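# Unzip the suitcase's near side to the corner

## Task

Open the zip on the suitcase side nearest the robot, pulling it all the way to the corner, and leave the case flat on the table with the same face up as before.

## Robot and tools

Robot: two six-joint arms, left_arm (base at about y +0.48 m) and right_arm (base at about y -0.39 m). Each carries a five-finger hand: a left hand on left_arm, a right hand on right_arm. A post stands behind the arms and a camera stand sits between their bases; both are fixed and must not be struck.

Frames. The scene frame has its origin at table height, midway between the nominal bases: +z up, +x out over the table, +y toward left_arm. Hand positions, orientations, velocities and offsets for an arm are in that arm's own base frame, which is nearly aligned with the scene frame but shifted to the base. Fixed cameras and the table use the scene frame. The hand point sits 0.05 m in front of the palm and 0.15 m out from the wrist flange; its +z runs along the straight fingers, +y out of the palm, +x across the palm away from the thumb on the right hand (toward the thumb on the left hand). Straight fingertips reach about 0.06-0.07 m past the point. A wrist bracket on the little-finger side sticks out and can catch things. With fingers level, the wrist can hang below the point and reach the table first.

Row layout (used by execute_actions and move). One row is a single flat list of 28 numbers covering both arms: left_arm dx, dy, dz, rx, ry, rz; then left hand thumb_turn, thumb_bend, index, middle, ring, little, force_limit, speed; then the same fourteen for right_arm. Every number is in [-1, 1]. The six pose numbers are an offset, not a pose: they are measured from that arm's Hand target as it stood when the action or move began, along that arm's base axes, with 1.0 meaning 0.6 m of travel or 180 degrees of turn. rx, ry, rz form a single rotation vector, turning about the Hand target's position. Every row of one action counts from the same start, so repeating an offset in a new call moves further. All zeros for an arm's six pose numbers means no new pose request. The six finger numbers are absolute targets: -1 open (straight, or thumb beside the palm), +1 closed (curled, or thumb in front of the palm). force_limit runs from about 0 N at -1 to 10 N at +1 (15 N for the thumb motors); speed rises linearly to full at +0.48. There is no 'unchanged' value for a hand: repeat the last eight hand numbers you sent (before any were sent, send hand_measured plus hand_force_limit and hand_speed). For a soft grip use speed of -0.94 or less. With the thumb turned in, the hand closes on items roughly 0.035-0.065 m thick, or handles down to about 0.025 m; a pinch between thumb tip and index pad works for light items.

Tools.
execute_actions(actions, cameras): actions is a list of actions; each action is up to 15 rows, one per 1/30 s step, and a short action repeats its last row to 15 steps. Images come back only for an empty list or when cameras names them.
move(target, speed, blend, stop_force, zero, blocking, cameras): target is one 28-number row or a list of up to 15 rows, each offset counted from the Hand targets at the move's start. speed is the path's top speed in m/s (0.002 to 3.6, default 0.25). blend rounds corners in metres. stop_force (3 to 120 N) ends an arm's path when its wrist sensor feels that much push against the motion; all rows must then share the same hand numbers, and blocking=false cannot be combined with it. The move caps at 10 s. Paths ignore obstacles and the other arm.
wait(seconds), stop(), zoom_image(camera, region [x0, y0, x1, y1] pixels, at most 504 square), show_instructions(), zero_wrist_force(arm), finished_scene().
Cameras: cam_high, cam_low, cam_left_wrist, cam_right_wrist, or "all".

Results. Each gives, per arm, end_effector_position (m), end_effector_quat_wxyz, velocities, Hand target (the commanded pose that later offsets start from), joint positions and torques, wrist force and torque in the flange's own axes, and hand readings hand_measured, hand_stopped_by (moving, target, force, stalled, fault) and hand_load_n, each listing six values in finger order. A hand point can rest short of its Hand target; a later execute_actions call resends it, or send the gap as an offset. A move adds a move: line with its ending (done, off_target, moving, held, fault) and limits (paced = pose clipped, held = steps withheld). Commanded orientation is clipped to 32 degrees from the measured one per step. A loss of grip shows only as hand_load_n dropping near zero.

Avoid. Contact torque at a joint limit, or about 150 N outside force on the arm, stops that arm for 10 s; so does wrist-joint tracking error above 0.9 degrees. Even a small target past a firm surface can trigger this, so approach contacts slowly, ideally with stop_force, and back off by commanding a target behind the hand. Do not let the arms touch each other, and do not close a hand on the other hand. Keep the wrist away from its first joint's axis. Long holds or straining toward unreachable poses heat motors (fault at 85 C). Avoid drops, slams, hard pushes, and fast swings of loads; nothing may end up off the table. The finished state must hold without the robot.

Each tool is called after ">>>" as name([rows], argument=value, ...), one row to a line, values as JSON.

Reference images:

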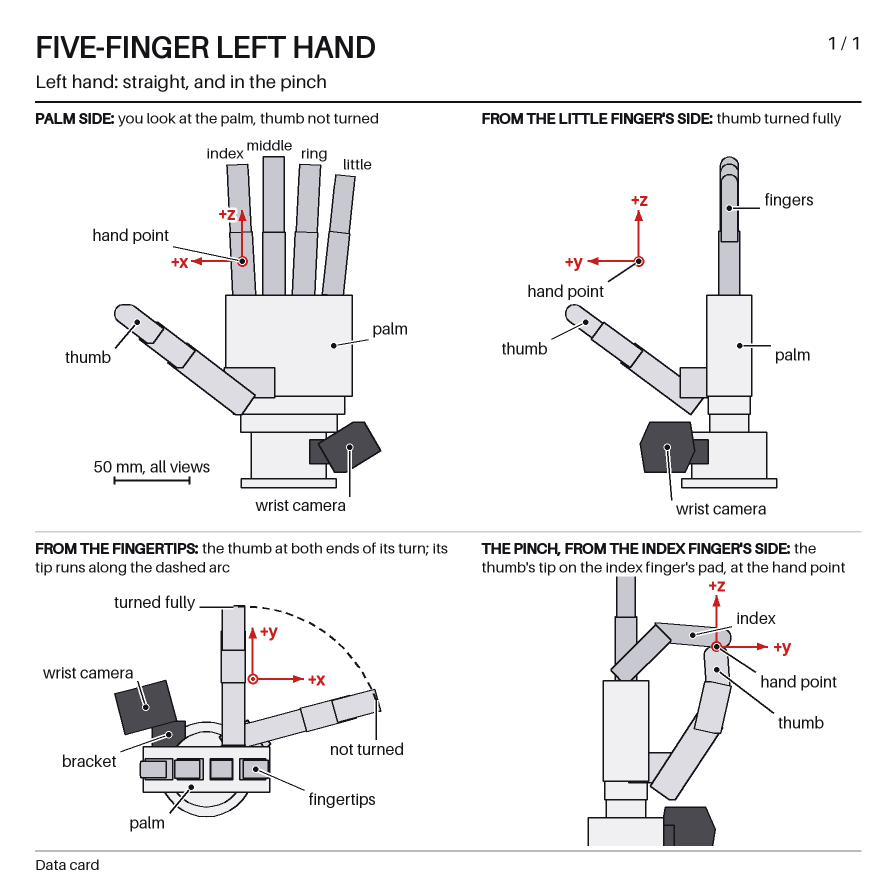

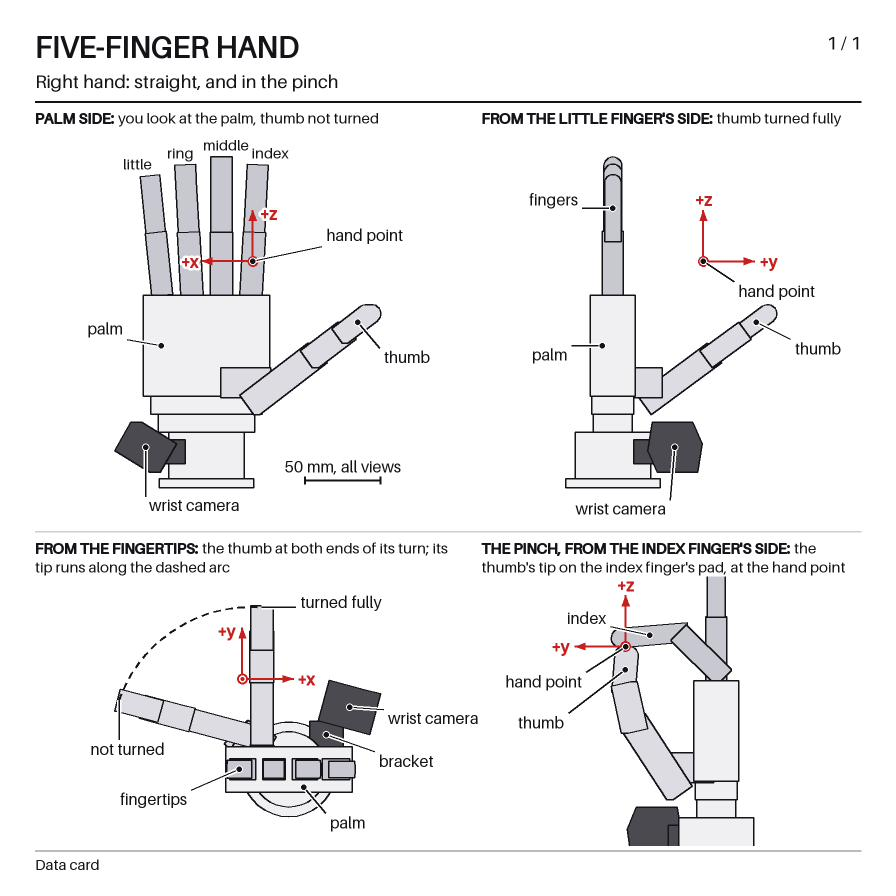

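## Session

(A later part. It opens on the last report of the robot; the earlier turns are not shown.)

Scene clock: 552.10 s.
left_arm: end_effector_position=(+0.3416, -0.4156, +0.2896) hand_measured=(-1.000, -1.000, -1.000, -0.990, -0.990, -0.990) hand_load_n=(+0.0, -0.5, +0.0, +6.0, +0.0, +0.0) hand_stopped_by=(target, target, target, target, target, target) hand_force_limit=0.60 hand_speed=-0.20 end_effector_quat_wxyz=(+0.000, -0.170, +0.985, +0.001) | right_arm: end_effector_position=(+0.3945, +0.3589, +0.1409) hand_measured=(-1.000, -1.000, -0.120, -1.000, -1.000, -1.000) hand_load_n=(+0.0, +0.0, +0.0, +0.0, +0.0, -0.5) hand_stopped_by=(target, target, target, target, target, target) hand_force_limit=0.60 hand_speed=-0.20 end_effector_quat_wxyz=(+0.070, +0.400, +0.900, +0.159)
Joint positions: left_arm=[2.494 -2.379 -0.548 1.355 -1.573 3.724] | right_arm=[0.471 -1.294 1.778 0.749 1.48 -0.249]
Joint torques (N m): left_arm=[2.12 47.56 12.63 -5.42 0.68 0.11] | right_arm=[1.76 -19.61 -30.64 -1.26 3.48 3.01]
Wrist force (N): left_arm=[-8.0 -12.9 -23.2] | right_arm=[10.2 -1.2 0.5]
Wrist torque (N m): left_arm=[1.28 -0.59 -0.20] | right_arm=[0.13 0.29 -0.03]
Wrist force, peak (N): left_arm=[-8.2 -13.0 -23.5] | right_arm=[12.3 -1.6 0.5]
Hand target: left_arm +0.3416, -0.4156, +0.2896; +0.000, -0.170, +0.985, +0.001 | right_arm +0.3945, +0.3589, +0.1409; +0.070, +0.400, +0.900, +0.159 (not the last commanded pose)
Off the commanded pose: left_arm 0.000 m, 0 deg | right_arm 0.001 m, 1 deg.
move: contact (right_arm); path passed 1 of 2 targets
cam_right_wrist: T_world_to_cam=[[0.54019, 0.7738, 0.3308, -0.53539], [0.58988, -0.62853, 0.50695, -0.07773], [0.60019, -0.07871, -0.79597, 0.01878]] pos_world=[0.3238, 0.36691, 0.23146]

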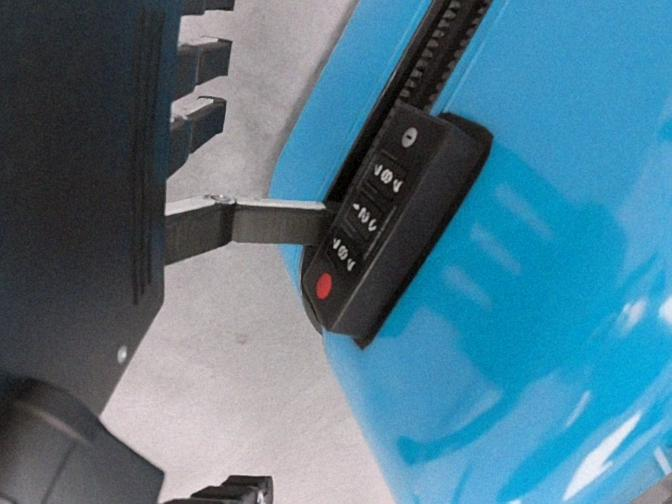

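>>> move(target=[0,0,0,0,0,0,-1,-1,-1,-0.99,-0.99,-0.99,0.6,-0.2, 0.0046,-0.0050,0,0,0,0.018,-1,-1,-0.12,-1,-1,-1,0.6,-0.2], speed=0.01, stop_force=18, zero=false, cameras=["cam_right_wrist","cam_low"])

>>> zoom_image(camera="cam_right_wrist", region=[270, 170, 390, 330])

Scene clock: 555.87 s.
left_arm: end_effector_position=(+0.3416, -0.4156, +0.2896) hand_measured=(-1.000, -1.000, -1.000, -0.990, -0.990, -0.990) hand_load_n=(+0.0, +0.0, +0.0, +6.0, +0.0, +0.0) hand_stopped_by=(target, target, target, target, target, target) hand_force_limit=0.60 hand_speed=-0.20 end_effector_quat_wxyz=(+0.000, -0.170, +0.985, +0.001) | right_arm: end_effector_position=(+0.3973, +0.3559, +0.1409) hand_measured=(-1.000, -1.000, -0.120, -1.000, -1.000, -1.000) hand_load_n=(+0.0, -0.5, +0.0, +0.0, +0.0, +0.0) hand_stopped_by=(target, target, target, target, target, target) hand_force_limit=0.60 hand_speed=-0.20 end_effector_quat_wxyz=(+0.065, +0.374, +0.911, +0.161)
Joint positions: left_arm=[2.494 -2.379 -0.548 1.355 -1.573 3.724] | right_arm=[0.438 -1.297 1.786 0.754 1.451 -0.334]
Joint torques (N m): left_arm=[2.55 48.87 12.62 -5.51 0.6 0.22] | right_arm=[-17.87 -35.04 -12.48 1.56 1.12 -2.12]
Wrist force (N): left_arm=[-11.6 -14.6 -24.5] | right_arm=[12.4 -4.5 -1.3]
Wrist torque (N m): left_arm=[1.48 -0.75 -0.39] | right_arm=[0.10 0.25 0.10]
Wrist force, peak (N): left_arm=[-13.2 -18.7 -24.4] | right_arm=[16.3 -2.3 0.5]
Hand target: left_arm +0.3416, -0.4156, +0.2896; +0.000, -0.170, +0.985, +0.001 | right_arm +0.3973, +0.3559, +0.1409; +0.065, +0.374, +0.911, +0.161
Off the commanded pose: left_arm 0.000 m, 0 deg | right_arm 0.000 m, 0 deg.
move: done
cam_right_wrist: T_world_to_cam=[[0.4956, 0.8031, 0.33077, -0.52723], [0.62443, -0.59415, 0.50702, -0.10718], [0.60372, -0.04474, -0.79594, 0.00343]] pos_world=[0.32615, 0.3599, 0.23146]
Images, in order (width x height): cam_low 896x504, cam_right_wrist 672x504.

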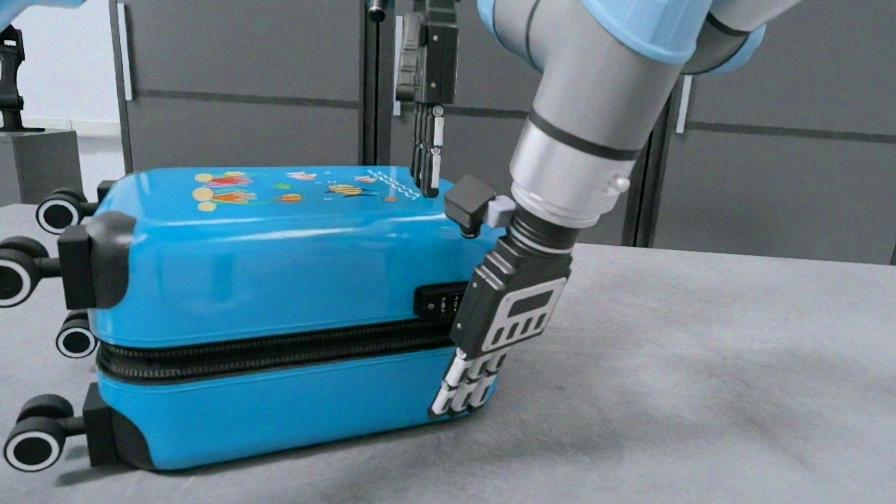

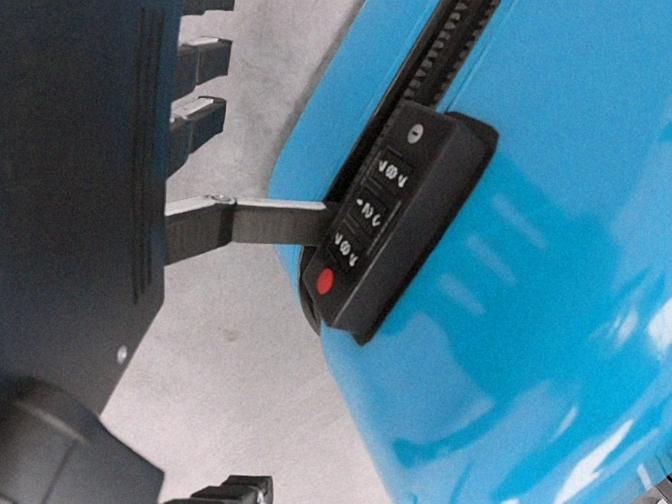

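Scaled by 3.150 from the camera's image (finer frame: 960x720).

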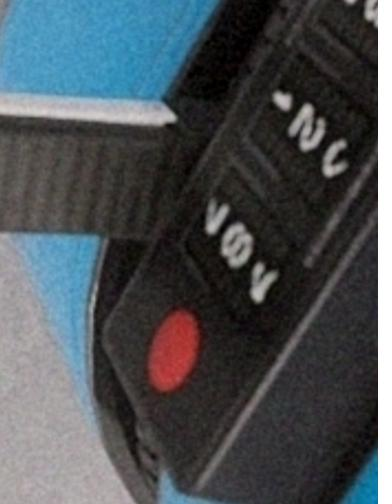

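>>> move([
  [0,0,0,0,0,0,-1,-1,-1,-0.99,-0.99,-0.99,0.6,-0.2, -0.0060,0.0060,0,0,0,0,-1,-1,-0.12,-1,-1,-1,0.6,-0.2],
  [0,0,0,0,0,0,-1,-1,-1,-0.99,-0.99,-0.99,0.6,-0.2, -0.06,-0.05,0.02,0,0,0,-1,-1,-0.12,-1,-1,-1,0.6,-0.2],
  [0,0,0,0,0,0,-1,-1,-1,-0.99,-0.99,-0.99,0.6,-0.2, -0.13,-0.22,0.08,0,0,0,-1,-1,-0.12,-1,-1,-1,0.6,-0.2],
], speed=[0.03,0.1,0.15], cameras=["cam_right_wrist","cam_low"])

>>> zoom_image(camera="cam_low", region=[400, 270, 520, 370])

Scene clock: 559.53 s.
left_arm: end_effector_position=(+0.3416, -0.4156, +0.2896) hand_measured=(-1.000, -1.000, -1.000, -0.990, -0.990, -0.990) hand_load_n=(+0.0, +0.0, +0.0, +5.5, +0.0, +0.0) hand_stopped_by=(target, target, target, target, target, target) hand_force_limit=0.60 hand_speed=-0.20 end_effector_quat_wxyz=(+0.000, -0.170, +0.985, +0.001) | right_arm: end_effector_position=(+0.3193, +0.2239, +0.1889) hand_measured=(-1.000, -1.000, -0.120, -1.000, -1.000, -1.000) hand_load_n=(+0.0, -0.5, +0.5, +0.0, +0.0, +0.0) hand_stopped_by=(target, target, target, target, target, target) hand_force_limit=0.60 hand_speed=-0.20 end_effector_quat_wxyz=(+0.065, +0.374, +0.911, +0.161)
Joint positions: left_arm=[2.494 -2.379 -0.548 1.355 -1.573 3.724] | right_arm=[0.054 -1.71 2.114 0.905 1.338 -0.706]
Joint torques (N m): left_arm=[1.77 47.35 13.56 -0.27 0.54 -0.01] | right_arm=[-11.35 -17.86 -8.33 4.4 -1.58 -2.22]
Wrist force (N): left_arm=[-6.4 -8.5 -24.0] | right_arm=[-0.7 0.8 0.5]
Wrist torque (N m): left_arm=[1.58 -0.82 -0.22] | right_arm=[0.19 0.20 0.02]
Wrist force, peak (N): left_arm=[-11.6 -14.4 -25.2] | right_arm=[12.8 -4.6 -0.9]
Hand target: left_arm +0.3416, -0.4156, +0.2896; +0.000, -0.170, +0.985, +0.001 | right_arm +0.3193, +0.2239, +0.1889; +0.065, +0.374, +0.911, +0.161
Off the commanded pose: left_arm 0.000 m, 0 deg | right_arm 0.000 m, 0 deg.
move: done
cam_right_wrist: T_world_to_cam=[[0.4956, 0.8031, 0.33077, -0.39853], [0.62443, -0.59415, 0.50702, -0.16118], [0.60372, -0.04474, -0.79594, 0.08282]] pos_world=[0.24815, 0.228, 0.27946]
Images, in order (width x height): cam_low 896x504, cam_right_wrist 672x504.

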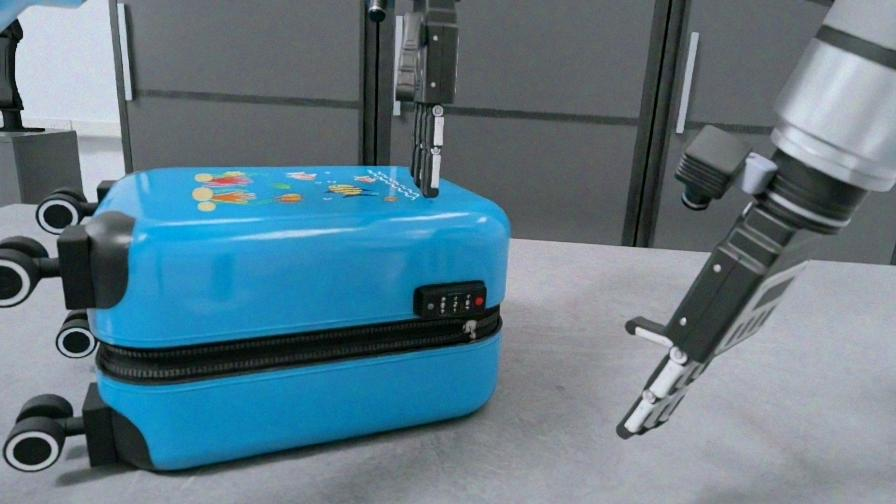

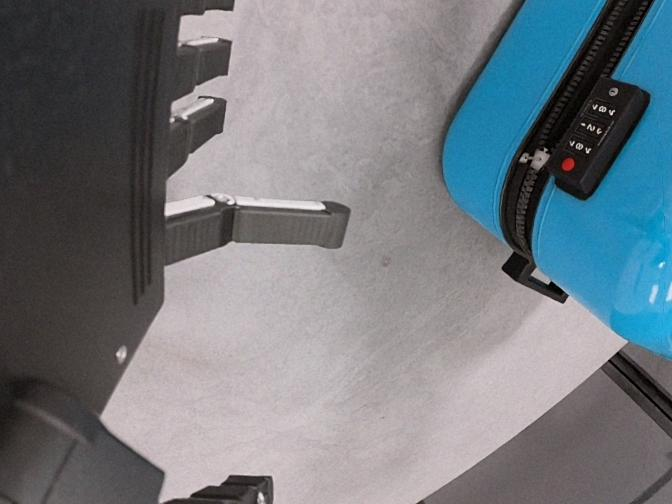

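Scaled by 4.200 from the camera's image (finer frame: 1280x720).

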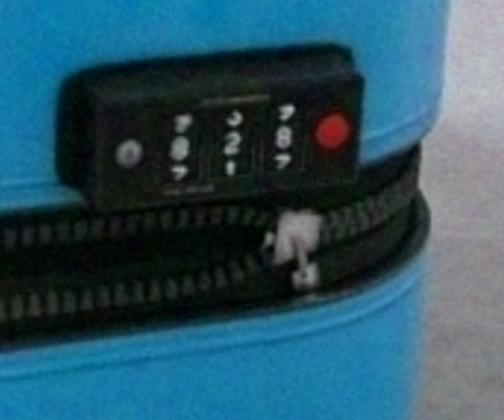

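>>> zoom_image(camera="cam_right_wrist", region=[490, 100, 590, 220])

>>> zoom_image(camera="cam_right_wrist", region=[480, 60, 620, 290])

Scaled by 4.200 from the camera's image (finer frame: 960x720).

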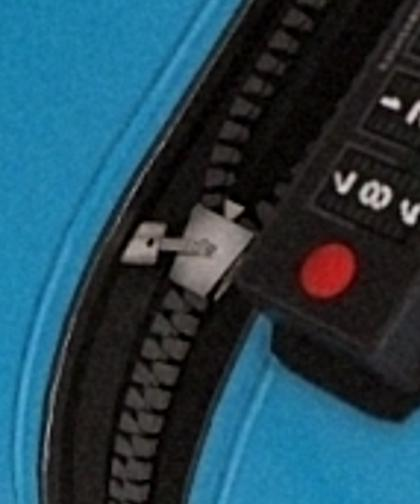

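Scaled by 2.191 from the camera's image (finer frame: 960x720).

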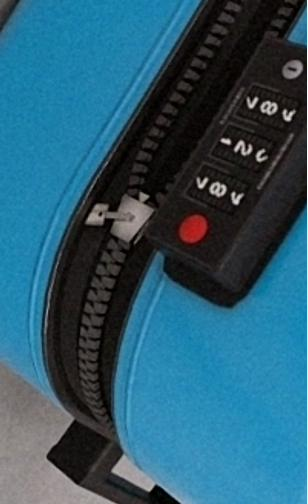

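>>> move([
  [0,0,0.04,0,0,0,-1,-1,-1,-0.99,-0.99,-0.99,0.6,-0.2, 0,0,0,0,0,0,-1,-1,-0.12,-1,-1,-1,0.6,-0.2],
  [-0.0327,-0.0848,0.04,0,0,0,-1,-1,-1,-0.99,-0.99,-0.99,0.6,-0.2, 0,0,0,0,0,0,-1,-1,-0.12,-1,-1,-1,0.6,-0.2],
  [-0.0327,-0.0848,0.01,0,0,0,-1,-1,-1,-0.99,-0.99,-0.99,0.6,-0.2, 0,0,0,0,0,0,-1,-1,-0.12,-1,-1,-1,0.6,-0.2],
], speed=0.06)

>>> move(target=[0,0,-0.03,0,0,0,-1,-1,-1,-0.99,-0.99,-0.99,0.6,-0.2, 0,0,0,0,0,0,-1,-1,-0.12,-1,-1,-1,0.6,-0.2], speed=0.006, stop_force=24, cameras=["cam_right_wrist","cam_low"])

Scene clock: 564.87 s.
left_arm: end_effector_position=(+0.3220, -0.4665, +0.2957) hand_measured=(-1.000, -1.000, -1.000, -0.990, -0.990, -0.990) hand_load_n=(+0.0, +0.0, +0.0, +0.0, +0.0, +0.0) hand_stopped_by=(target, target, target, target, target, target) hand_force_limit=0.60 hand_speed=-0.20 end_effector_quat_wxyz=(+0.000, -0.170, +0.985, +0.002) | right_arm: end_effector_position=(+0.3193, +0.2239, +0.1889) hand_measured=(-1.000, -1.000, -0.120, -1.000, -1.000, -1.000) hand_load_n=(+0.0, +0.0, +0.0, +0.0, +0.0, +0.0) hand_stopped_by=(target, target, target, target, target, target) hand_force_limit=0.60 hand_speed=-0.20 end_effector_quat_wxyz=(+0.065, +0.374, +0.911, +0.161)
Joint positions: left_arm=[2.408 -2.581 -0.149 1.157 -1.573 3.638] | right_arm=[0.054 -1.71 2.114 0.905 1.338 -0.706]
Joint torques (N m): left_arm=[8.83 66 7.52 -0.02 2.08 1.7] | right_arm=[-10.38 -17.63 -8.74 4.32 -1.83 -2.44]
Wrist force (N): left_arm=[1.1 -0.1 0.1] | right_arm=[-0.6 1.0 0.9]
Wrist torque (N m): left_arm=[0.09 -0.20 0.10] | right_arm=[0.19 0.16 0.03]
Wrist force, peak (N): left_arm=[-6.3 -8.7 -24.0] | right_arm=[-0.5 1.0 1.1]
Hand target: left_arm +0.3220, -0.4664, +0.2956; +0.000, -0.170, +0.985, +0.001 | right_arm +0.3193, +0.2239, +0.1889; +0.065, +0.374, +0.911, +0.161
Off the commanded pose: left_arm 0.000 m, 0 deg | right_arm 0.000 m, 0 deg.
elbow stopped short (left arm): the move would have taken joint 3 (elbow) straighter than the controller allows.
move: done

Scene clock: 566.97 s.
left_arm: end_effector_position=(+0.3220, -0.4665, +0.2895) hand_measured=(-1.000, -1.000, -1.000, -0.990, -0.990, -0.990) hand_load_n=(+0.0, -0.5, +0.0, +0.0, +0.0, +0.0) hand_stopped_by=(target, target, target, target, target, target) hand_force_limit=0.60 hand_speed=-0.20 end_effector_quat_wxyz=(+0.000, -0.170, +0.985, +0.002) | right_arm: end_effector_position=(+0.3193, +0.2239, +0.1889) hand_measured=(-1.000, -1.000, -0.120, -1.000, -1.000, -1.000) hand_load_n=(+0.0, +0.0, +0.0, +0.0, +0.0, +0.0) hand_stopped_by=(target, target, target, target, target, target) hand_force_limit=0.60 hand_speed=-0.20 end_effector_quat_wxyz=(+0.065, +0.374, +0.911, +0.161)
Joint positions: left_arm=[2.408 -2.551 -0.225 1.203 -1.573 3.638] | right_arm=[0.054 -1.71 2.114 0.905 1.338 -0.706]
Joint torques (N m): left_arm=[9.44 24.19 18 -2.02 -0.79 0.94] | right_arm=[-10.52 -18 -8.69 4.36 -1.74 -2.56]
Wrist force (N): left_arm=[0.6 -0.9 -23.8] | right_arm=[-0.6 0.7 0.8]
Wrist torque (N m): left_arm=[1.47 -0.81 0.10] | right_arm=[0.17 0.17 0.02]
Wrist force, peak (N): left_arm=[0.6 -0.9 -28.0] | right_arm=[-0.7 1.0 0.9]
Hand target: left_arm +0.3220, -0.4665, +0.2895; +0.000, -0.170, +0.985, +0.002 (not the last commanded pose) | right_arm +0.3193, +0.2239, +0.1889; +0.065, +0.374, +0.911, +0.161
Off the commanded pose: left_arm 0.012 m, 0 deg | right_arm 0.000 m, 0 deg.
move: contact (left_arm)
cam_right_wrist: T_world_to_cam=[[0.4956, 0.8031, 0.33077, -0.39844], [0.62443, -0.59415, 0.50702, -0.16123], [0.60372, -0.04474, -0.79594, 0.08282]] pos_world=[0.24815, 0.2279, 0.27946]
Images, in order (width x height): cam_low 896x504, cam_right_wrist 672x504.

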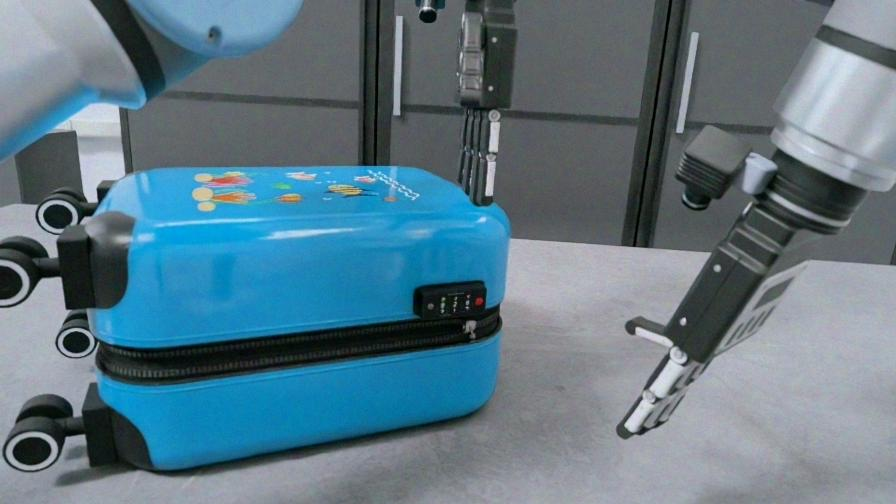

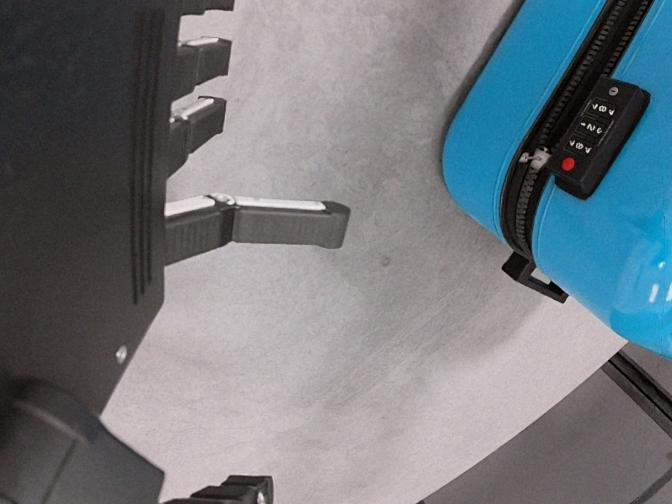

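>>> move([
  [0,0,0,0,0,0,-1,-1,-1,-0.99,-0.99,-0.99,0.6,-0.2, 0.0500,0.1800,-0.0500,0,0,-0.0133,-1,-1,-0.12,-1,-1,-1,0.6,-0.2],
  [0,0,0,0,0,0,-1,-1,-1,-0.99,-0.99,-0.99,0.6,-0.2, 0.0888,0.2172,-0.0800,0,0,-0.0133,-1,-1,-0.12,-1,-1,-1,0.6,-0.2],
], speed=[0.15,0.06], blend=[0.02,0])

>>> move(target=[0,0,0,0,0,0,-1,-1,-1,-0.99,-0.99,-0.99,0.6,-0.2, 0.0319,0.0240,0,0,0,0,-1,-1,-0.12,-1,-1,-1,0.6,-0.2], speed=0.01, stop_force=3, cameras=["cam_right_wrist"])

>>> zoom_image(camera="cam_right_wrist", region=[270, 170, 390, 330])

Scene clock: 570.43 s.
left_arm: end_effector_position=(+0.3220, -0.4665, +0.2895) hand_measured=(-1.000, -1.000, -1.000, -0.990, -0.990, -0.990) hand_load_n=(+0.0, +0.0, +0.0, +0.0, +0.0, +0.5) hand_stopped_by=(target, target, target, target, target, target) hand_force_limit=0.60 hand_speed=-0.20 end_effector_quat_wxyz=(+0.000, -0.170, +0.985, +0.002) | right_arm: end_effector_position=(+0.3725, +0.3542, +0.1409) hand_measured=(-1.000, -1.000, -0.120, -1.000, -1.000, -1.000) hand_load_n=(+0.0, +0.0, +0.0, +0.0, +0.0, +0.0) hand_stopped_by=(target, target, target, target, target, target) hand_force_limit=0.60 hand_speed=-0.20 end_effector_quat_wxyz=(+0.069, +0.393, +0.903, +0.159)
Joint positions: left_arm=[2.408 -2.551 -0.225 1.203 -1.573 3.638] | right_arm=[0.481 -1.337 1.835 0.736 1.479 -0.253]
Joint torques (N m): left_arm=[7.75 24.11 16.19 -2.01 -0.74 0.95] | right_arm=[8.14 -16.93 -30.16 -0.07 1.22 2.47]
Wrist force (N): left_arm=[0.6 -0.7 -23.8] | right_arm=[-0.5 0.7 0.8]
Wrist torque (N m): left_arm=[1.50 -0.81 0.09] | right_arm=[0.22 0.15 -0.04]
Wrist force, peak (N): left_arm=[0.5 -0.8 -24.2] | right_arm=[-0.7 1.1 0.9]
Hand target: left_arm +0.3220, -0.4665, +0.2895; +0.000, -0.170, +0.985, +0.002 | right_arm +0.3725, +0.3542, +0.1409; +0.069, +0.393, +0.903, +0.159
Off the commanded pose: left_arm 0.000 m, 0 deg | right_arm 0.000 m, 0 deg.
move: done; blend cut to 0.0185 m at target 1

Scene clock: 571.57 s.
left_arm: end_effector_position=(+0.3220, -0.4665, +0.2895) hand_measured=(-1.000, -1.000, -1.000, -0.990, -0.990, -0.990) hand_load_n=(+0.0, -0.5, +0.0, +0.0, -0.5, +0.0) hand_stopped_by=(target, target, target, target, target, target) hand_force_limit=0.60 hand_speed=-0.20 end_effector_quat_wxyz=(+0.000, -0.170, +0.985, +0.002) | right_arm: end_effector_position=(+0.3740, +0.3553, +0.1409) hand_measured=(-1.000, -1.000, -0.120, -1.000, -1.000, -1.000) hand_load_n=(+0.0, +0.0, +0.0, +0.0, +0.0, +0.0) hand_stopped_by=(target, target, target, target, target, target) hand_force_limit=0.60 hand_speed=-0.20 end_effector_quat_wxyz=(+0.069, +0.393, +0.903, +0.159)
Joint positions: left_arm=[2.408 -2.551 -0.225 1.203 -1.573 3.638] | right_arm=[0.482 -1.332 1.829 0.737 1.479 -0.252]
Joint torques (N m): left_arm=[8.26 24.99 17.67 -1.91 -0.59 0.75] | right_arm=[-12.11 -33.64 -8.68 -0.01 -1.04 -2.07]
Wrist force (N): left_arm=[0.4 -0.8 -23.9] | right_arm=[-0.3 0.7 0.8]
Wrist torque (N m): left_arm=[1.49 -0.79 0.08] | right_arm=[0.21 0.10 -0.01]
Wrist force, peak (N): left_arm=[0.5 -0.8 -24.0] | right_arm=[-0.7 0.7 1.0]
Hand target: left_arm +0.3220, -0.4665, +0.2895; +0.000, -0.170, +0.985, +0.002 | right_arm +0.3740, +0.3553, +0.1409; +0.069, +0.393, +0.903, +0.159 (not the last commanded pose)
Off the commanded pose: left_arm 0.000 m, 0 deg | right_arm 0.022 m, 0 deg.
move: held (right_arm; a check stopped the path); limits=held
pose unreachable (right arm): on one or more control steps of this call, first in action 0 (counted from 0), this arm could not follow its commanded pose, so it was not sent that pose on those steps. It may still have moved: this result reports where it is.
cause: moving toward the commanded pose would bring a part of the arm too close to another arm (a part of this arm just beyond joint 4 (wrist 1) and a part of the left arm just beyond its joint 6 (wrist 3), at the place that arm is still heading or pushing toward).
cam_right_wrist: T_world_to_cam=[[0.52872, 0.78165, 0.33089, -0.52012], [0.599, -0.6198, 0.507, -0.07437], [0.60138, -0.06985, -0.7959, 0.0272]] pos_world=[0.30319, 0.36236, 0.23146]

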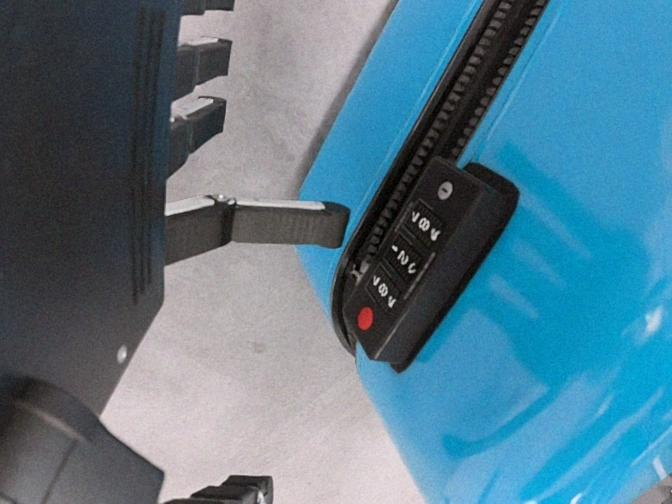

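Scaled by 3.150 from the camera's image (finer frame: 960x720).

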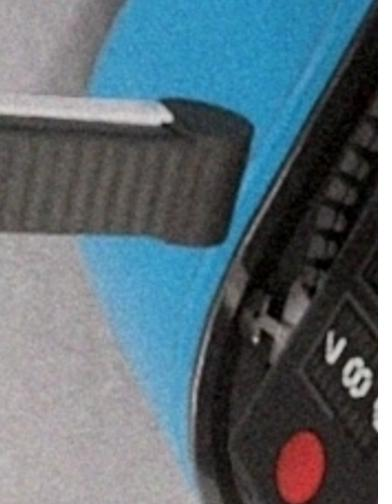

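>>> move([
  [0,0,0.04,0,0,0,-1,-1,-1,-0.99,-0.99,-0.99,0.6,-0.2, -0.0100,-0.0100,0,0,0,0,-1,-1,-0.12,-1,-1,-1,0.6,-0.2],
  [0.0327,0.0748,0.04,0,0,0,-1,-1,-1,-0.99,-0.99,-0.99,0.6,-0.2, -0.0100,-0.0100,0,0,0,0,-1,-1,-0.12,-1,-1,-1,0.6,-0.2],
  [0.0327,0.0748,0.01,0,0,0,-1,-1,-1,-0.99,-0.99,-0.99,0.6,-0.2, -0.0100,-0.0100,0,0,0,0,-1,-1,-0.12,-1,-1,-1,0.6,-0.2],
], speed=0.06)

>>> move(target=[0,0,-0.03,0,0,0,-1,-1,-1,-0.99,-0.99,-0.99,0.6,-0.2, 0,0,0,0,0,0,-1,-1,-0.12,-1,-1,-1,0.6,-0.2], speed=0.006, stop_force=28)

>>> move(target=[0,0,0,0,0,0,-1,-1,-1,-0.99,-0.99,-0.99,0.6,-0.2, 0.0319,0.0260,0,0,0,0,-1,-1,-0.12,-1,-1,-1,0.6,-0.2], speed=0.012, stop_force=3, cameras=["cam_right_wrist"])

>>> zoom_image(camera="cam_right_wrist", region=[270, 170, 390, 330])

Scene clock: 573.13 s.
left_arm: end_effector_position=(+0.3220, -0.4665, +0.2895) hand_measured=(-1.000, -1.000, -1.000, -0.990, -0.990, -0.990) hand_load_n=(+0.0, +0.0, +0.0, +0.0, +0.0, +0.0) hand_stopped_by=(target, target, target, target, target, target) hand_force_limit=0.60 hand_speed=-0.20 end_effector_quat_wxyz=(+0.000, -0.170, +0.985, +0.002) | right_arm: end_effector_position=(+0.3711, +0.3523, +0.1409) hand_measured=(-1.000, -1.000, -0.120, -1.000, -1.000, -1.000) hand_load_n=(+0.0, -0.5, +0.0, +0.0, +0.0, +0.0) hand_stopped_by=(target, target, target, target, target, target) hand_force_limit=0.60 hand_speed=-0.20 end_effector_quat_wxyz=(+0.069, +0.393, +0.903, +0.159)
Joint positions: left_arm=[2.408 -2.551 -0.225 1.203 -1.573 3.638] | right_arm=[0.478 -1.342 1.842 0.734 1.478 -0.255]
Joint torques (N m): left_arm=[8.89 25.07 17.25 -1.95 -0.64 0.82] | right_arm=[-11.8 -34.05 -7.48 -0.36 -1.67 -2.56]
Wrist force (N): left_arm=[0.5 -0.7 -23.9] | right_arm=[-0.4 0.6 0.5]
Wrist torque (N m): left_arm=[1.50 -0.79 0.09] | right_arm=[0.22 0.13 0.07]
Wrist force, peak (N): left_arm=[0.4 -0.9 -24.1] | right_arm=[-0.5 0.6 1.0]
Hand target: left_arm +0.3220, -0.4665, +0.2895; +0.000, -0.170, +0.985, +0.002 (not the last commanded pose) | right_arm +0.3710, +0.3523, +0.1409; +0.069, +0.393, +0.903, +0.159 (not the last commanded pose)
Off the commanded pose: left_arm 0.049 m, 0 deg | right_arm 0.004 m, 0 deg.
move: held (left_arm; a check stopped the path), off_target (right_arm; braked when a check withheld steps of left_arm); path passed 0 of 3 targets; limits=held
pose unreachable (left arm): on one or more control steps of this call, first in action 0 (counted from 0), this arm could not follow its commanded pose, so it was not sent that pose on those steps. It may still have moved: this result reports where it is.
cause: moving toward the commanded pose would bring a part of the arm too close to another arm (a part of this arm just beyond joint 6 (wrist 3) and a part of the right arm just beyond its joint 4 (wrist 1), at the place that arm is still heading or pushing toward).

Scene clock: 574.37 s.
left_arm: end_effector_position=(+0.3220, -0.4665, +0.2885) hand_measured=(-1.000, -1.000, -1.000, -0.990, -0.990, -0.990) hand_load_n=(+0.0, +0.0, +0.0, +0.0, +0.0, +0.0) hand_stopped_by=(target, target, target, target, target, target) hand_force_limit=0.60 hand_speed=-0.20 end_effector_quat_wxyz=(+0.000, -0.170, +0.985, +0.002) | right_arm: end_effector_position=(+0.3710, +0.3523, +0.1409) hand_measured=(-1.000, -1.000, -0.120, -1.000, -1.000, -1.000) hand_load_n=(+0.0, +0.0, +0.0, +0.0, +0.0, +0.0) hand_stopped_by=(target, target, target, target, target, target) hand_force_limit=0.60 hand_speed=-0.20 end_effector_quat_wxyz=(+0.069, +0.393, +0.903, +0.159)
Joint positions: left_arm=[2.408 -2.547 -0.235 1.209 -1.573 3.638] | right_arm=[0.478 -1.342 1.842 0.734 1.478 -0.255]
Joint torques (N m): left_arm=[5.57 7.18 10.09 0.78 0.46 0.65] | right_arm=[-11.4 -33.64 -7.3 -0.01 -1.66 -2.74]
Wrist force (N): left_arm=[-0.6 -1.5 -51.8] | right_arm=[-0.4 0.6 0.9]
Wrist torque (N m): left_arm=[3.10 -1.51 0.04] | right_arm=[0.19 0.11 0.08]
Wrist force, peak (N): left_arm=[0.0 -1.7 -55.3] | right_arm=[-0.5 0.5 1.0]
Hand target: left_arm +0.3220, -0.4665, +0.2884; +0.000, -0.170, +0.985, +0.002 (not the last commanded pose) | right_arm +0.3710, +0.3523, +0.1409; +0.069, +0.393, +0.903, +0.159
Off the commanded pose: left_arm 0.017 m, 0 deg | right_arm 0.000 m, 0 deg.
move: contact (left_arm)

Scene clock: 575.70 s.
left_arm: end_effector_position=(+0.3220, -0.4665, +0.2884) hand_measured=(-1.000, -1.000, -1.000, -0.990, -0.990, -0.990) hand_load_n=(+0.0, +0.0, +0.0, +0.0, +0.0, +0.0) hand_stopped_by=(target, target, target, target, target, target) hand_force_limit=0.60 hand_speed=-0.20 end_effector_quat_wxyz=(+0.000, -0.170, +0.985, +0.002) | right_arm: end_effector_position=(+0.3746, +0.3552, +0.1409) hand_measured=(-1.000, -1.000, -0.120, -1.000, -1.000, -1.000) hand_load_n=(+0.0, +0.0, +0.5, +0.0, +0.0, +0.0) hand_stopped_by=(target, target, target, target, target, target) hand_force_limit=0.60 hand_speed=-0.20 end_effector_quat_wxyz=(+0.069, +0.393, +0.903, +0.159)
Joint positions: left_arm=[2.408 -2.547 -0.235 1.209 -1.573 3.638] | right_arm=[0.481 -1.332 1.829 0.737 1.478 -0.253]
Joint torques (N m): left_arm=[5.67 7.21 9.9 0.78 1.63 0.37] | right_arm=[-10.93 -33.03 -7.09 -0.24 -1.33 -2.48]
Wrist force (N): left_arm=[-0.6 -1.5 -51.5] | right_arm=[-0.5 0.6 0.9]
Wrist torque (N m): left_arm=[3.10 -1.52 0.04] | right_arm=[0.19 0.13 -0.04]
Wrist force, peak (N): left_arm=[-0.6 -1.5 -51.8] | right_arm=[-0.8 0.8 0.8]
Hand target: left_arm +0.3220, -0.4665, +0.2884; +0.000, -0.170, +0.985, +0.002 | right_arm +0.3746, +0.3552, +0.1409; +0.069, +0.393, +0.903, +0.159 (not the last commanded pose)
Off the commanded pose: left_arm 0.000 m, 0 deg | right_arm 0.020 m, 0 deg.
move: held (right_arm; a check stopped the path); limits=held
pose unreachable (right arm): on one or more control steps of this call, first in action 0 (counted from 0), this arm could not follow its commanded pose, so it was not sent that pose on those steps. It may still have moved: this result reports where it is.
cause: moving toward the commanded pose would bring a part of the arm too close to another arm (a part of this arm just beyond joint 4 (wrist 1) and a part of the left arm just beyond its joint 6 (wrist 3), along the way the arms are being sent, or toward where that arm still pushes).
cam_right_wrist: T_world_to_cam=[[0.52872, 0.78165, 0.33089, -0.52023], [0.599, -0.6198, 0.507, -0.07479], [0.60138, -0.06985, -0.7959, 0.02689]] pos_world=[0.30369, 0.36216, 0.23146]

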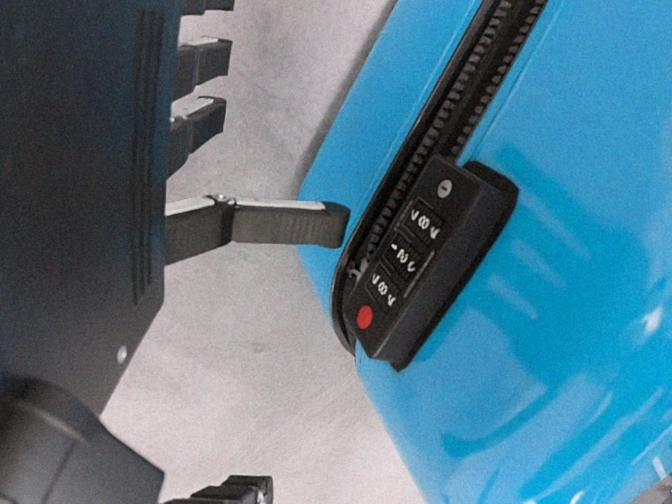

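Scaled by 3.150 from the camera's image (finer frame: 960x720).

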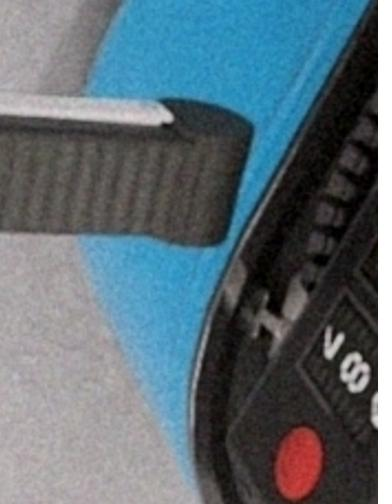

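>>> move(target=[0,0,0.008,0,0,0,-1,-1,-1,-0.99,-0.99,-0.99,0.6,-0.2, -0.0600,-0.0600,0,0,0,0,-1,-1,-0.12,-1,-1,-1,0.6,-0.2], speed=0.05)

>>> move([
  [0,0,0.03,0,0,0,-1,-1,-1,-0.99,-0.99,-0.99,0.6,-0.2, 0,0,0,0,0,0,-1,-1,-0.12,-1,-1,-1,0.6,-0.2],
  [0.0327,0.0848,0.03,0,0,0,-1,-1,-1,-0.99,-0.99,-0.99,0.6,-0.2, 0,0,0,0,0,0,-1,-1,-0.12,-1,-1,-1,0.6,-0.2],
  [0.0327,0.0848,0.004,0,0,0,-1,-1,-1,-0.99,-0.99,-0.99,0.6,-0.2, 0,0,0,0,0,0,-1,-1,-0.12,-1,-1,-1,0.6,-0.2],
], speed=0.06)

Scene clock: 577.57 s.
left_arm: end_effector_position=(+0.3220, -0.4665, +0.2932) hand_measured=(-1.000, -1.000, -1.000, -0.990, -0.990, -0.990) hand_load_n=(+0.0, +0.0, +0.0, +0.0, +0.0, +0.0) hand_stopped_by=(target, target, target, target, target, target) hand_force_limit=0.60 hand_speed=-0.20 end_effector_quat_wxyz=(+0.000, -0.170, +0.985, +0.002) | right_arm: end_effector_position=(+0.3386, +0.3192, +0.1409) hand_measured=(-1.000, -1.000, -0.120, -1.000, -1.000, -1.000) hand_load_n=(+0.0, +0.0, +0.0, +0.0, +0.0, +0.0) hand_stopped_by=(target, target, target, target, target, target) hand_force_limit=0.60 hand_speed=-0.20 end_effector_quat_wxyz=(+0.069, +0.393, +0.903, +0.159)
Joint positions: left_arm=[2.408 -2.567 -0.183 1.177 -1.573 3.638] | right_arm=[0.43 -1.45 1.975 0.714 1.462 -0.301]
Joint torques (N m): left_arm=[5.82 40.9 23.72 -4.38 1.13 1.27] | right_arm=[-11.25 -27.51 -7.18 -0.18 -1.45 -2.47]
Wrist force (N): left_arm=[0.9 0.1 0.1] | right_arm=[-0.8 0.3 0.7]
Wrist torque (N m): left_arm=[0.13 -0.14 0.08] | right_arm=[0.13 0.16 0.05]
Wrist force, peak (N): left_arm=[-0.7 -1.5 -51.9] | right_arm=[-0.5 0.9 0.9]
Hand target: left_arm +0.3220, -0.4665, +0.2932; +0.000, -0.170, +0.985, +0.002 | right_arm +0.3386, +0.3192, +0.1409; +0.069, +0.393, +0.903, +0.159
Off the commanded pose: left_arm 0.000 m, 0 deg | right_arm 0.000 m, 0 deg.
move: done

Scene clock: 580.13 s.
left_arm: end_effector_position=(+0.3416, -0.4156, +0.2957) hand_measured=(-1.000, -1.000, -1.000, -0.990, -0.990, -0.990) hand_load_n=(+0.0, -0.5, +0.0, +0.0, +0.0, +0.0) hand_stopped_by=(target, target, target, target, target, target) hand_force_limit=0.60 hand_speed=-0.20 end_effector_quat_wxyz=(+0.000, -0.170, +0.985, +0.002) | right_arm: end_effector_position=(+0.3386, +0.3192, +0.1409) hand_measured=(-1.000, -1.000, -0.120, -1.000, -1.000, -1.000) hand_load_n=(+0.0, +0.0, +0.0, +0.0, +0.0, +0.0) hand_stopped_by=(target, target, target, target, target, target) hand_force_limit=0.60 hand_speed=-0.20 end_effector_quat_wxyz=(+0.069, +0.393, +0.903, +0.159)
Joint positions: left_arm=[2.494 -2.386 -0.52 1.333 -1.574 3.723] | right_arm=[0.43 -1.45 1.975 0.714 1.462 -0.301]
Joint torques (N m): left_arm=[8.18 63.24 8.88 -0.06 1.59 1.54] | right_arm=[-10.38 -28.4 -8.12 -0.17 -1.54 -2.66]
Wrist force (N): left_arm=[1.0 0.1 0.1] | right_arm=[-0.7 0.7 0.8]
Wrist torque (N m): left_arm=[0.12 -0.16 0.04] | right_arm=[0.19 0.14 0.07]
Wrist force, peak (N): left_arm=[1.2 0.2 -0.2] | right_arm=[-0.7 0.6 1.0]
Hand target: left_arm +0.3416, -0.4156, +0.2956; +0.000, -0.170, +0.985, +0.002 | right_arm +0.3386, +0.3192, +0.1409; +0.069, +0.393, +0.903, +0.159
Off the commanded pose: left_arm 0.000 m, 0 deg | right_arm 0.000 m, 0 deg.
elbow stopped short (left arm): the move would have taken joint 3 (elbow) straighter than the controller allows.
move: done

>>> move(target=[0,0,-0.03,0,0,0,-1,-1,-1,-0.99,-0.99,-0.99,0.6,-0.2, 0,0,0,0,0,0,-1,-1,-0.12,-1,-1,-1,0.6,-0.2], speed=0.006, stop_force=28, cameras=["cam_low","cam_right_wrist"])

Scene clock: 582.73 s.
left_arm: end_effector_position=(+0.3416, -0.4156, +0.2894) hand_measured=(-1.000, -1.000, -1.000, -0.990, -0.990, -0.990) hand_load_n=(+0.0, +0.0, +0.0, +0.0, +0.0, +0.0) hand_stopped_by=(target, target, target, target, target, target) hand_force_limit=0.60 hand_speed=-0.20 end_effector_quat_wxyz=(+0.000, -0.170, +0.985, +0.002) | right_arm: end_effector_position=(+0.3386, +0.3192, +0.1409) hand_measured=(-1.000, -1.000, -0.120, -1.000, -1.000, -1.000) hand_load_n=(+0.0, +0.0, +0.0, +0.0, +0.0, +0.0) hand_stopped_by=(target, target, target, target, target, target) hand_force_limit=0.60 hand_speed=-0.20 end_effector_quat_wxyz=(+0.069, +0.393, +0.903, +0.159)
Joint positions: left_arm=[2.494 -2.379 -0.549 1.355 -1.574 3.723] | right_arm=[0.43 -1.45 1.975 0.714 1.462 -0.301]
Joint torques (N m): left_arm=[6.8 18.69 16.71 -1.75 1.21 1.1] | right_arm=[-10.93 -28.17 -8.11 -0.04 -1.52 -2.82]
Wrist force (N): left_arm=[-1.4 -0.8 -27.6] | right_arm=[-0.5 0.8 0.7]
Wrist torque (N m): left_arm=[1.70 -0.79 -0.08] | right_arm=[0.21 0.12 0.09]
Wrist force, peak (N): left_arm=[-0.7 -0.8 -33.4] | right_arm=[-0.8 0.3 1.0]
Hand target: left_arm +0.3416, -0.4156, +0.2894; +0.000, -0.170, +0.985, +0.002 (not the last commanded pose) | right_arm +0.3386, +0.3192, +0.1409; +0.069, +0.393, +0.903, +0.159
Off the commanded pose: left_arm 0.012 m, 0 deg | right_arm 0.000 m, 0 deg.
move: contact (left_arm)
cam_right_wrist: T_world_to_cam=[[0.52872, 0.78165, 0.33089, -0.47306], [0.599, -0.6198, 0.507, -0.07554], [0.60138, -0.06985, -0.7959, 0.04602]] pos_world=[0.26769, 0.32616, 0.23146]

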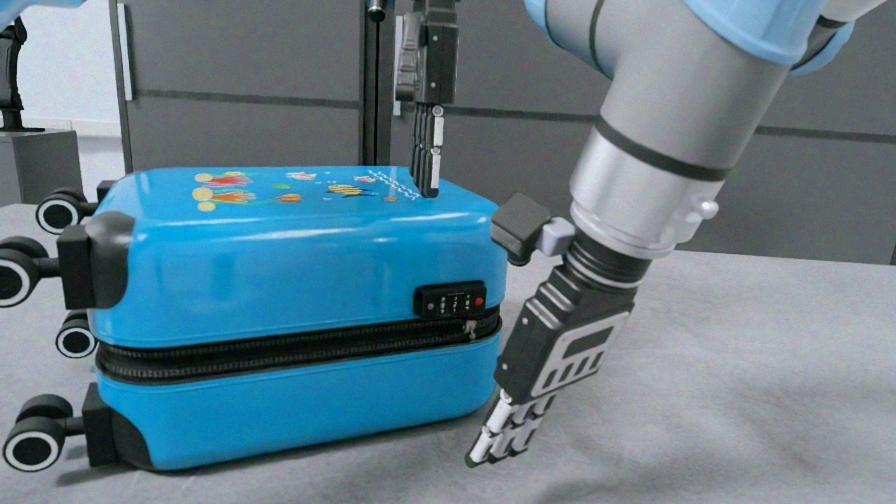

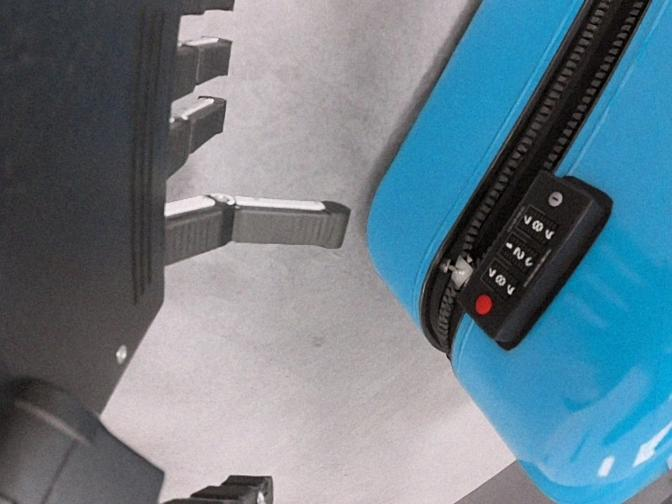

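>>> move(target=[0,0,0,0,0,0,-1,-1,-1,-0.99,-0.99,-0.99,0.6,-0.2, 0.0565,0.0583,0,0,0,0,-1,-1,-0.12,-1,-1,-1,0.6,-0.2], speed=0.06)

>>> move(target=[0,0,0,0,0,0,-1,-1,-1,-0.99,-0.99,-0.99,0.6,-0.2, 0.0319,0.0240,0,0,0,0,-1,-1,-0.12,-1,-1,-1,0.6,-0.2], speed=0.01, stop_force=3, cameras=["cam_right_wrist"])

>>> zoom_image(camera="cam_right_wrist", region=[270, 170, 390, 330])

Scene clock: 584.43 s.
left_arm: end_effector_position=(+0.3416, -0.4156, +0.2894) hand_measured=(-1.000, -1.000, -1.000, -0.990, -0.990, -0.990) hand_load_n=(+0.0, -0.5, +0.0, +0.0, +0.0, +0.0) hand_stopped_by=(target, target, target, target, target, target) hand_force_limit=0.60 hand_speed=-0.20 end_effector_quat_wxyz=(+0.000, -0.170, +0.985, +0.002) | right_arm: end_effector_position=(+0.3724, +0.3541, +0.1409) hand_measured=(-1.000, -1.000, -0.120, -1.000, -1.000, -1.000) hand_load_n=(+0.0, +0.0, +0.0, +0.0, +0.0, +0.0) hand_stopped_by=(target, target, target, target, target, target) hand_force_limit=0.60 hand_speed=-0.20 end_effector_quat_wxyz=(+0.069, +0.393, +0.903, +0.159)
Joint positions: left_arm=[2.494 -2.379 -0.549 1.355 -1.574 3.723] | right_arm=[0.481 -1.337 1.835 0.735 1.478 -0.253]
Joint torques (N m): left_arm=[6.76 20.34 14.99 -1.54 1.49 1.18] | right_arm=[7.96 -18.42 -27.84 4.11 1.28 2.32]
Wrist force (N): left_arm=[-1.5 -0.6 -27.9] | right_arm=[-0.6 0.7 0.9]
Wrist torque (N m): left_arm=[1.74 -0.76 -0.10] | right_arm=[0.20 0.14 -0.04]
Wrist force, peak (N): left_arm=[-1.2 -0.6 -28.1] | right_arm=[-0.8 0.9 0.7]
Hand target: left_arm +0.3416, -0.4156, +0.2894; +0.000, -0.170, +0.985, +0.002 | right_arm +0.3725, +0.3542, +0.1409; +0.069, +0.393, +0.903, +0.159
Off the commanded pose: left_arm 0.000 m, 0 deg | right_arm 0.000 m, 0 deg.
move: done

Scene clock: 587.63 s.
left_arm: end_effector_position=(+0.3416, -0.4156, +0.2894) hand_measured=(-1.000, -1.000, -1.000, -0.990, -0.990, -0.990) hand_load_n=(+0.0, +0.0, +0.0, +0.0, +0.0, +0.0) hand_stopped_by=(target, target, target, target, target, target) hand_force_limit=0.60 hand_speed=-0.20 end_effector_quat_wxyz=(+0.000, -0.170, +0.985, +0.002) | right_arm: end_effector_position=(+0.3916, +0.3686, +0.1409) hand_measured=(-1.000, -1.000, -0.120, -1.000, -1.000, -1.000) hand_load_n=(+0.0, +0.0, +0.0, +0.0, +0.0, +0.0) hand_stopped_by=(target, target, target, target, target, target) hand_force_limit=0.60 hand_speed=-0.20 end_effector_quat_wxyz=(+0.069, +0.393, +0.903, +0.159)
Joint positions: left_arm=[2.494 -2.379 -0.549 1.355 -1.574 3.723] | right_arm=[0.491 -1.284 1.765 0.752 1.482 -0.243]
Joint torques (N m): left_arm=[7.37 18.73 10.91 -0.68 1.55 1.29] | right_arm=[7.62 -18.63 -29.43 4.12 1.13 2.3]
Wrist force (N): left_arm=[-1.1 -0.6 -27.8] | right_arm=[-0.6 0.5 0.9]
Wrist torque (N m): left_arm=[1.75 -0.82 -0.07] | right_arm=[0.18 0.15 -0.05]
Wrist force, peak (N): left_arm=[-1.3 -0.7 -28.1] | right_arm=[-0.6 0.5 1.3]
Hand target: left_arm +0.3416, -0.4156, +0.2894; +0.000, -0.170, +0.985, +0.002 | right_arm +0.3916, +0.3686, +0.1409; +0.069, +0.393, +0.903, +0.159
Off the commanded pose: left_arm 0.000 m, 0 deg | right_arm 0.000 m, 0 deg.
move: done
cam_right_wrist: T_world_to_cam=[[0.52872, 0.78165, 0.33089, -0.53975], [0.599, -0.6198, 0.507, -0.07673], [0.60138, -0.06985, -0.7959, 0.01754]] pos_world=[0.32079, 0.37556, 0.23146]

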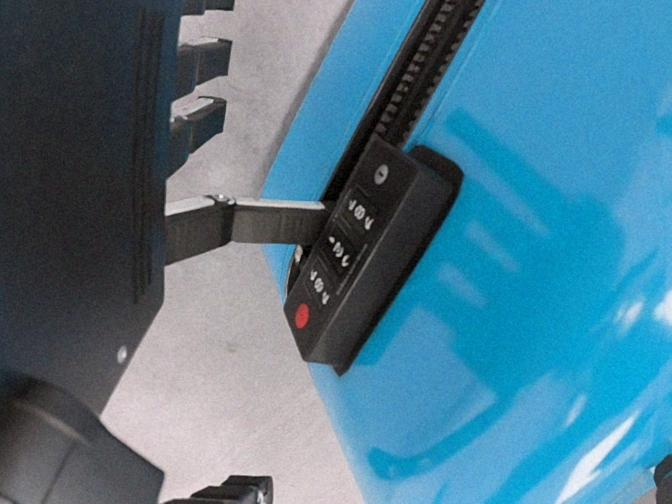

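Scaled by 3.150 from the camera's image (finer frame: 960x720).

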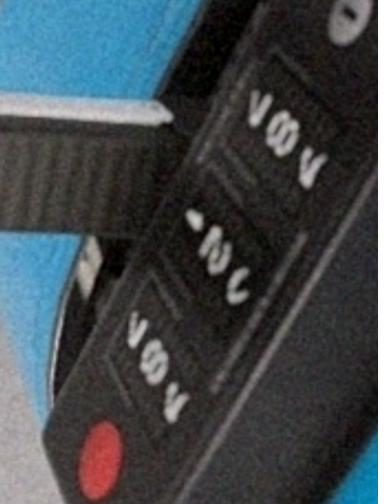

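>>> move([
  [0,0,0,0,0,0,-1,-1,-1,-0.99,-0.99,-0.99,0.6,-0.2, -0.0080,-0.0060,0,0,0,0,-1,-1,-0.12,-1,-1,-1,0.6,-0.2],
  [0,0,0,0,0,0,-1,-1,-1,-0.99,-0.99,-0.99,0.6,-0.2, -0.0015,-0.0078,0,0,0,0,-1,-1,-0.12,-1,-1,-1,0.6,-0.2],
], speed=0.02, cameras=["cam_right_wrist"])

>>> zoom_image(camera="cam_right_wrist", region=[270, 170, 390, 330])

Scene clock: 589.47 s.
left_arm: end_effector_position=(+0.3416, -0.4156, +0.2894) hand_measured=(-1.000, -1.000, -1.000, -0.990, -0.990, -0.990) hand_load_n=(+0.0, +0.0, +0.0, +0.0, +0.0, +0.0) hand_stopped_by=(target, target, target, target, target, target) hand_force_limit=0.60 hand_speed=-0.20 end_effector_quat_wxyz=(+0.000, -0.170, +0.985, +0.002) | right_arm: end_effector_position=(+0.3906, +0.3639, +0.1409) hand_measured=(-1.000, -1.000, -0.120, -1.000, -1.000, -1.000) hand_load_n=(+0.0, +0.0, +0.0, +0.0, +0.0, -0.5) hand_stopped_by=(target, target, target, target, target, target) hand_force_limit=0.60 hand_speed=-0.20 end_effector_quat_wxyz=(+0.069, +0.393, +0.903, +0.159)
Joint positions: left_arm=[2.494 -2.379 -0.549 1.355 -1.574 3.723] | right_arm=[0.482 -1.293 1.777 0.749 1.479 -0.252]
Joint torques (N m): left_arm=[7.14 19.23 10.76 -0.47 1.16 1.28] | right_arm=[-11.6 -19.25 -29.54 3.9 -1.31 -2.67]
Wrist force (N): left_arm=[-1.3 -0.6 -27.9] | right_arm=[-0.5 0.8 0.9]
Wrist torque (N m): left_arm=[1.75 -0.79 -0.08] | right_arm=[0.22 0.12 0.08]
Wrist force, peak (N): left_arm=[-1.1 -0.7 -28.1] | right_arm=[-0.5 0.7 1.1]
Hand target: left_arm +0.3416, -0.4156, +0.2894; +0.000, -0.170, +0.985, +0.002 | right_arm +0.3907, +0.3639, +0.1409; +0.069, +0.393, +0.903, +0.159
Off the commanded pose: left_arm 0.000 m, 0 deg | right_arm 0.000 m, 0 deg.
move: done
cam_right_wrist: T_world_to_cam=[[0.52868, 0.78165, 0.33093, -0.53555], [0.59897, -0.61979, 0.50704, -0.07905], [0.60144, -0.06985, -0.79586, 0.01778]] pos_world=[0.31979, 0.37086, 0.23146]

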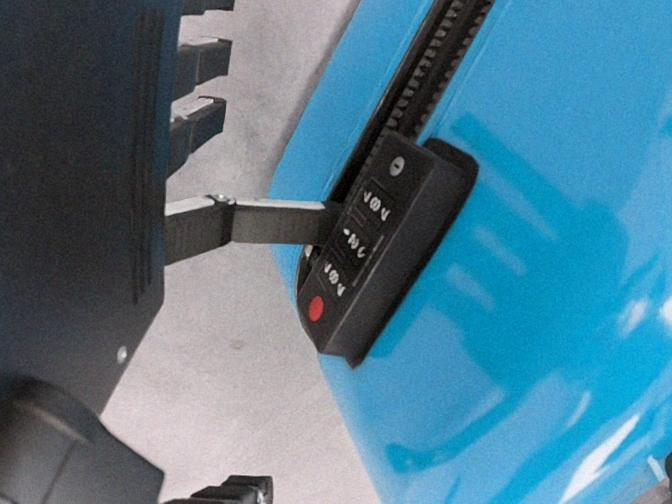

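Scaled by 3.150 from the camera's image (finer frame: 960x720).

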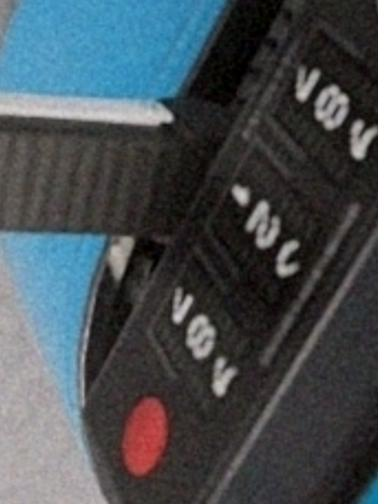

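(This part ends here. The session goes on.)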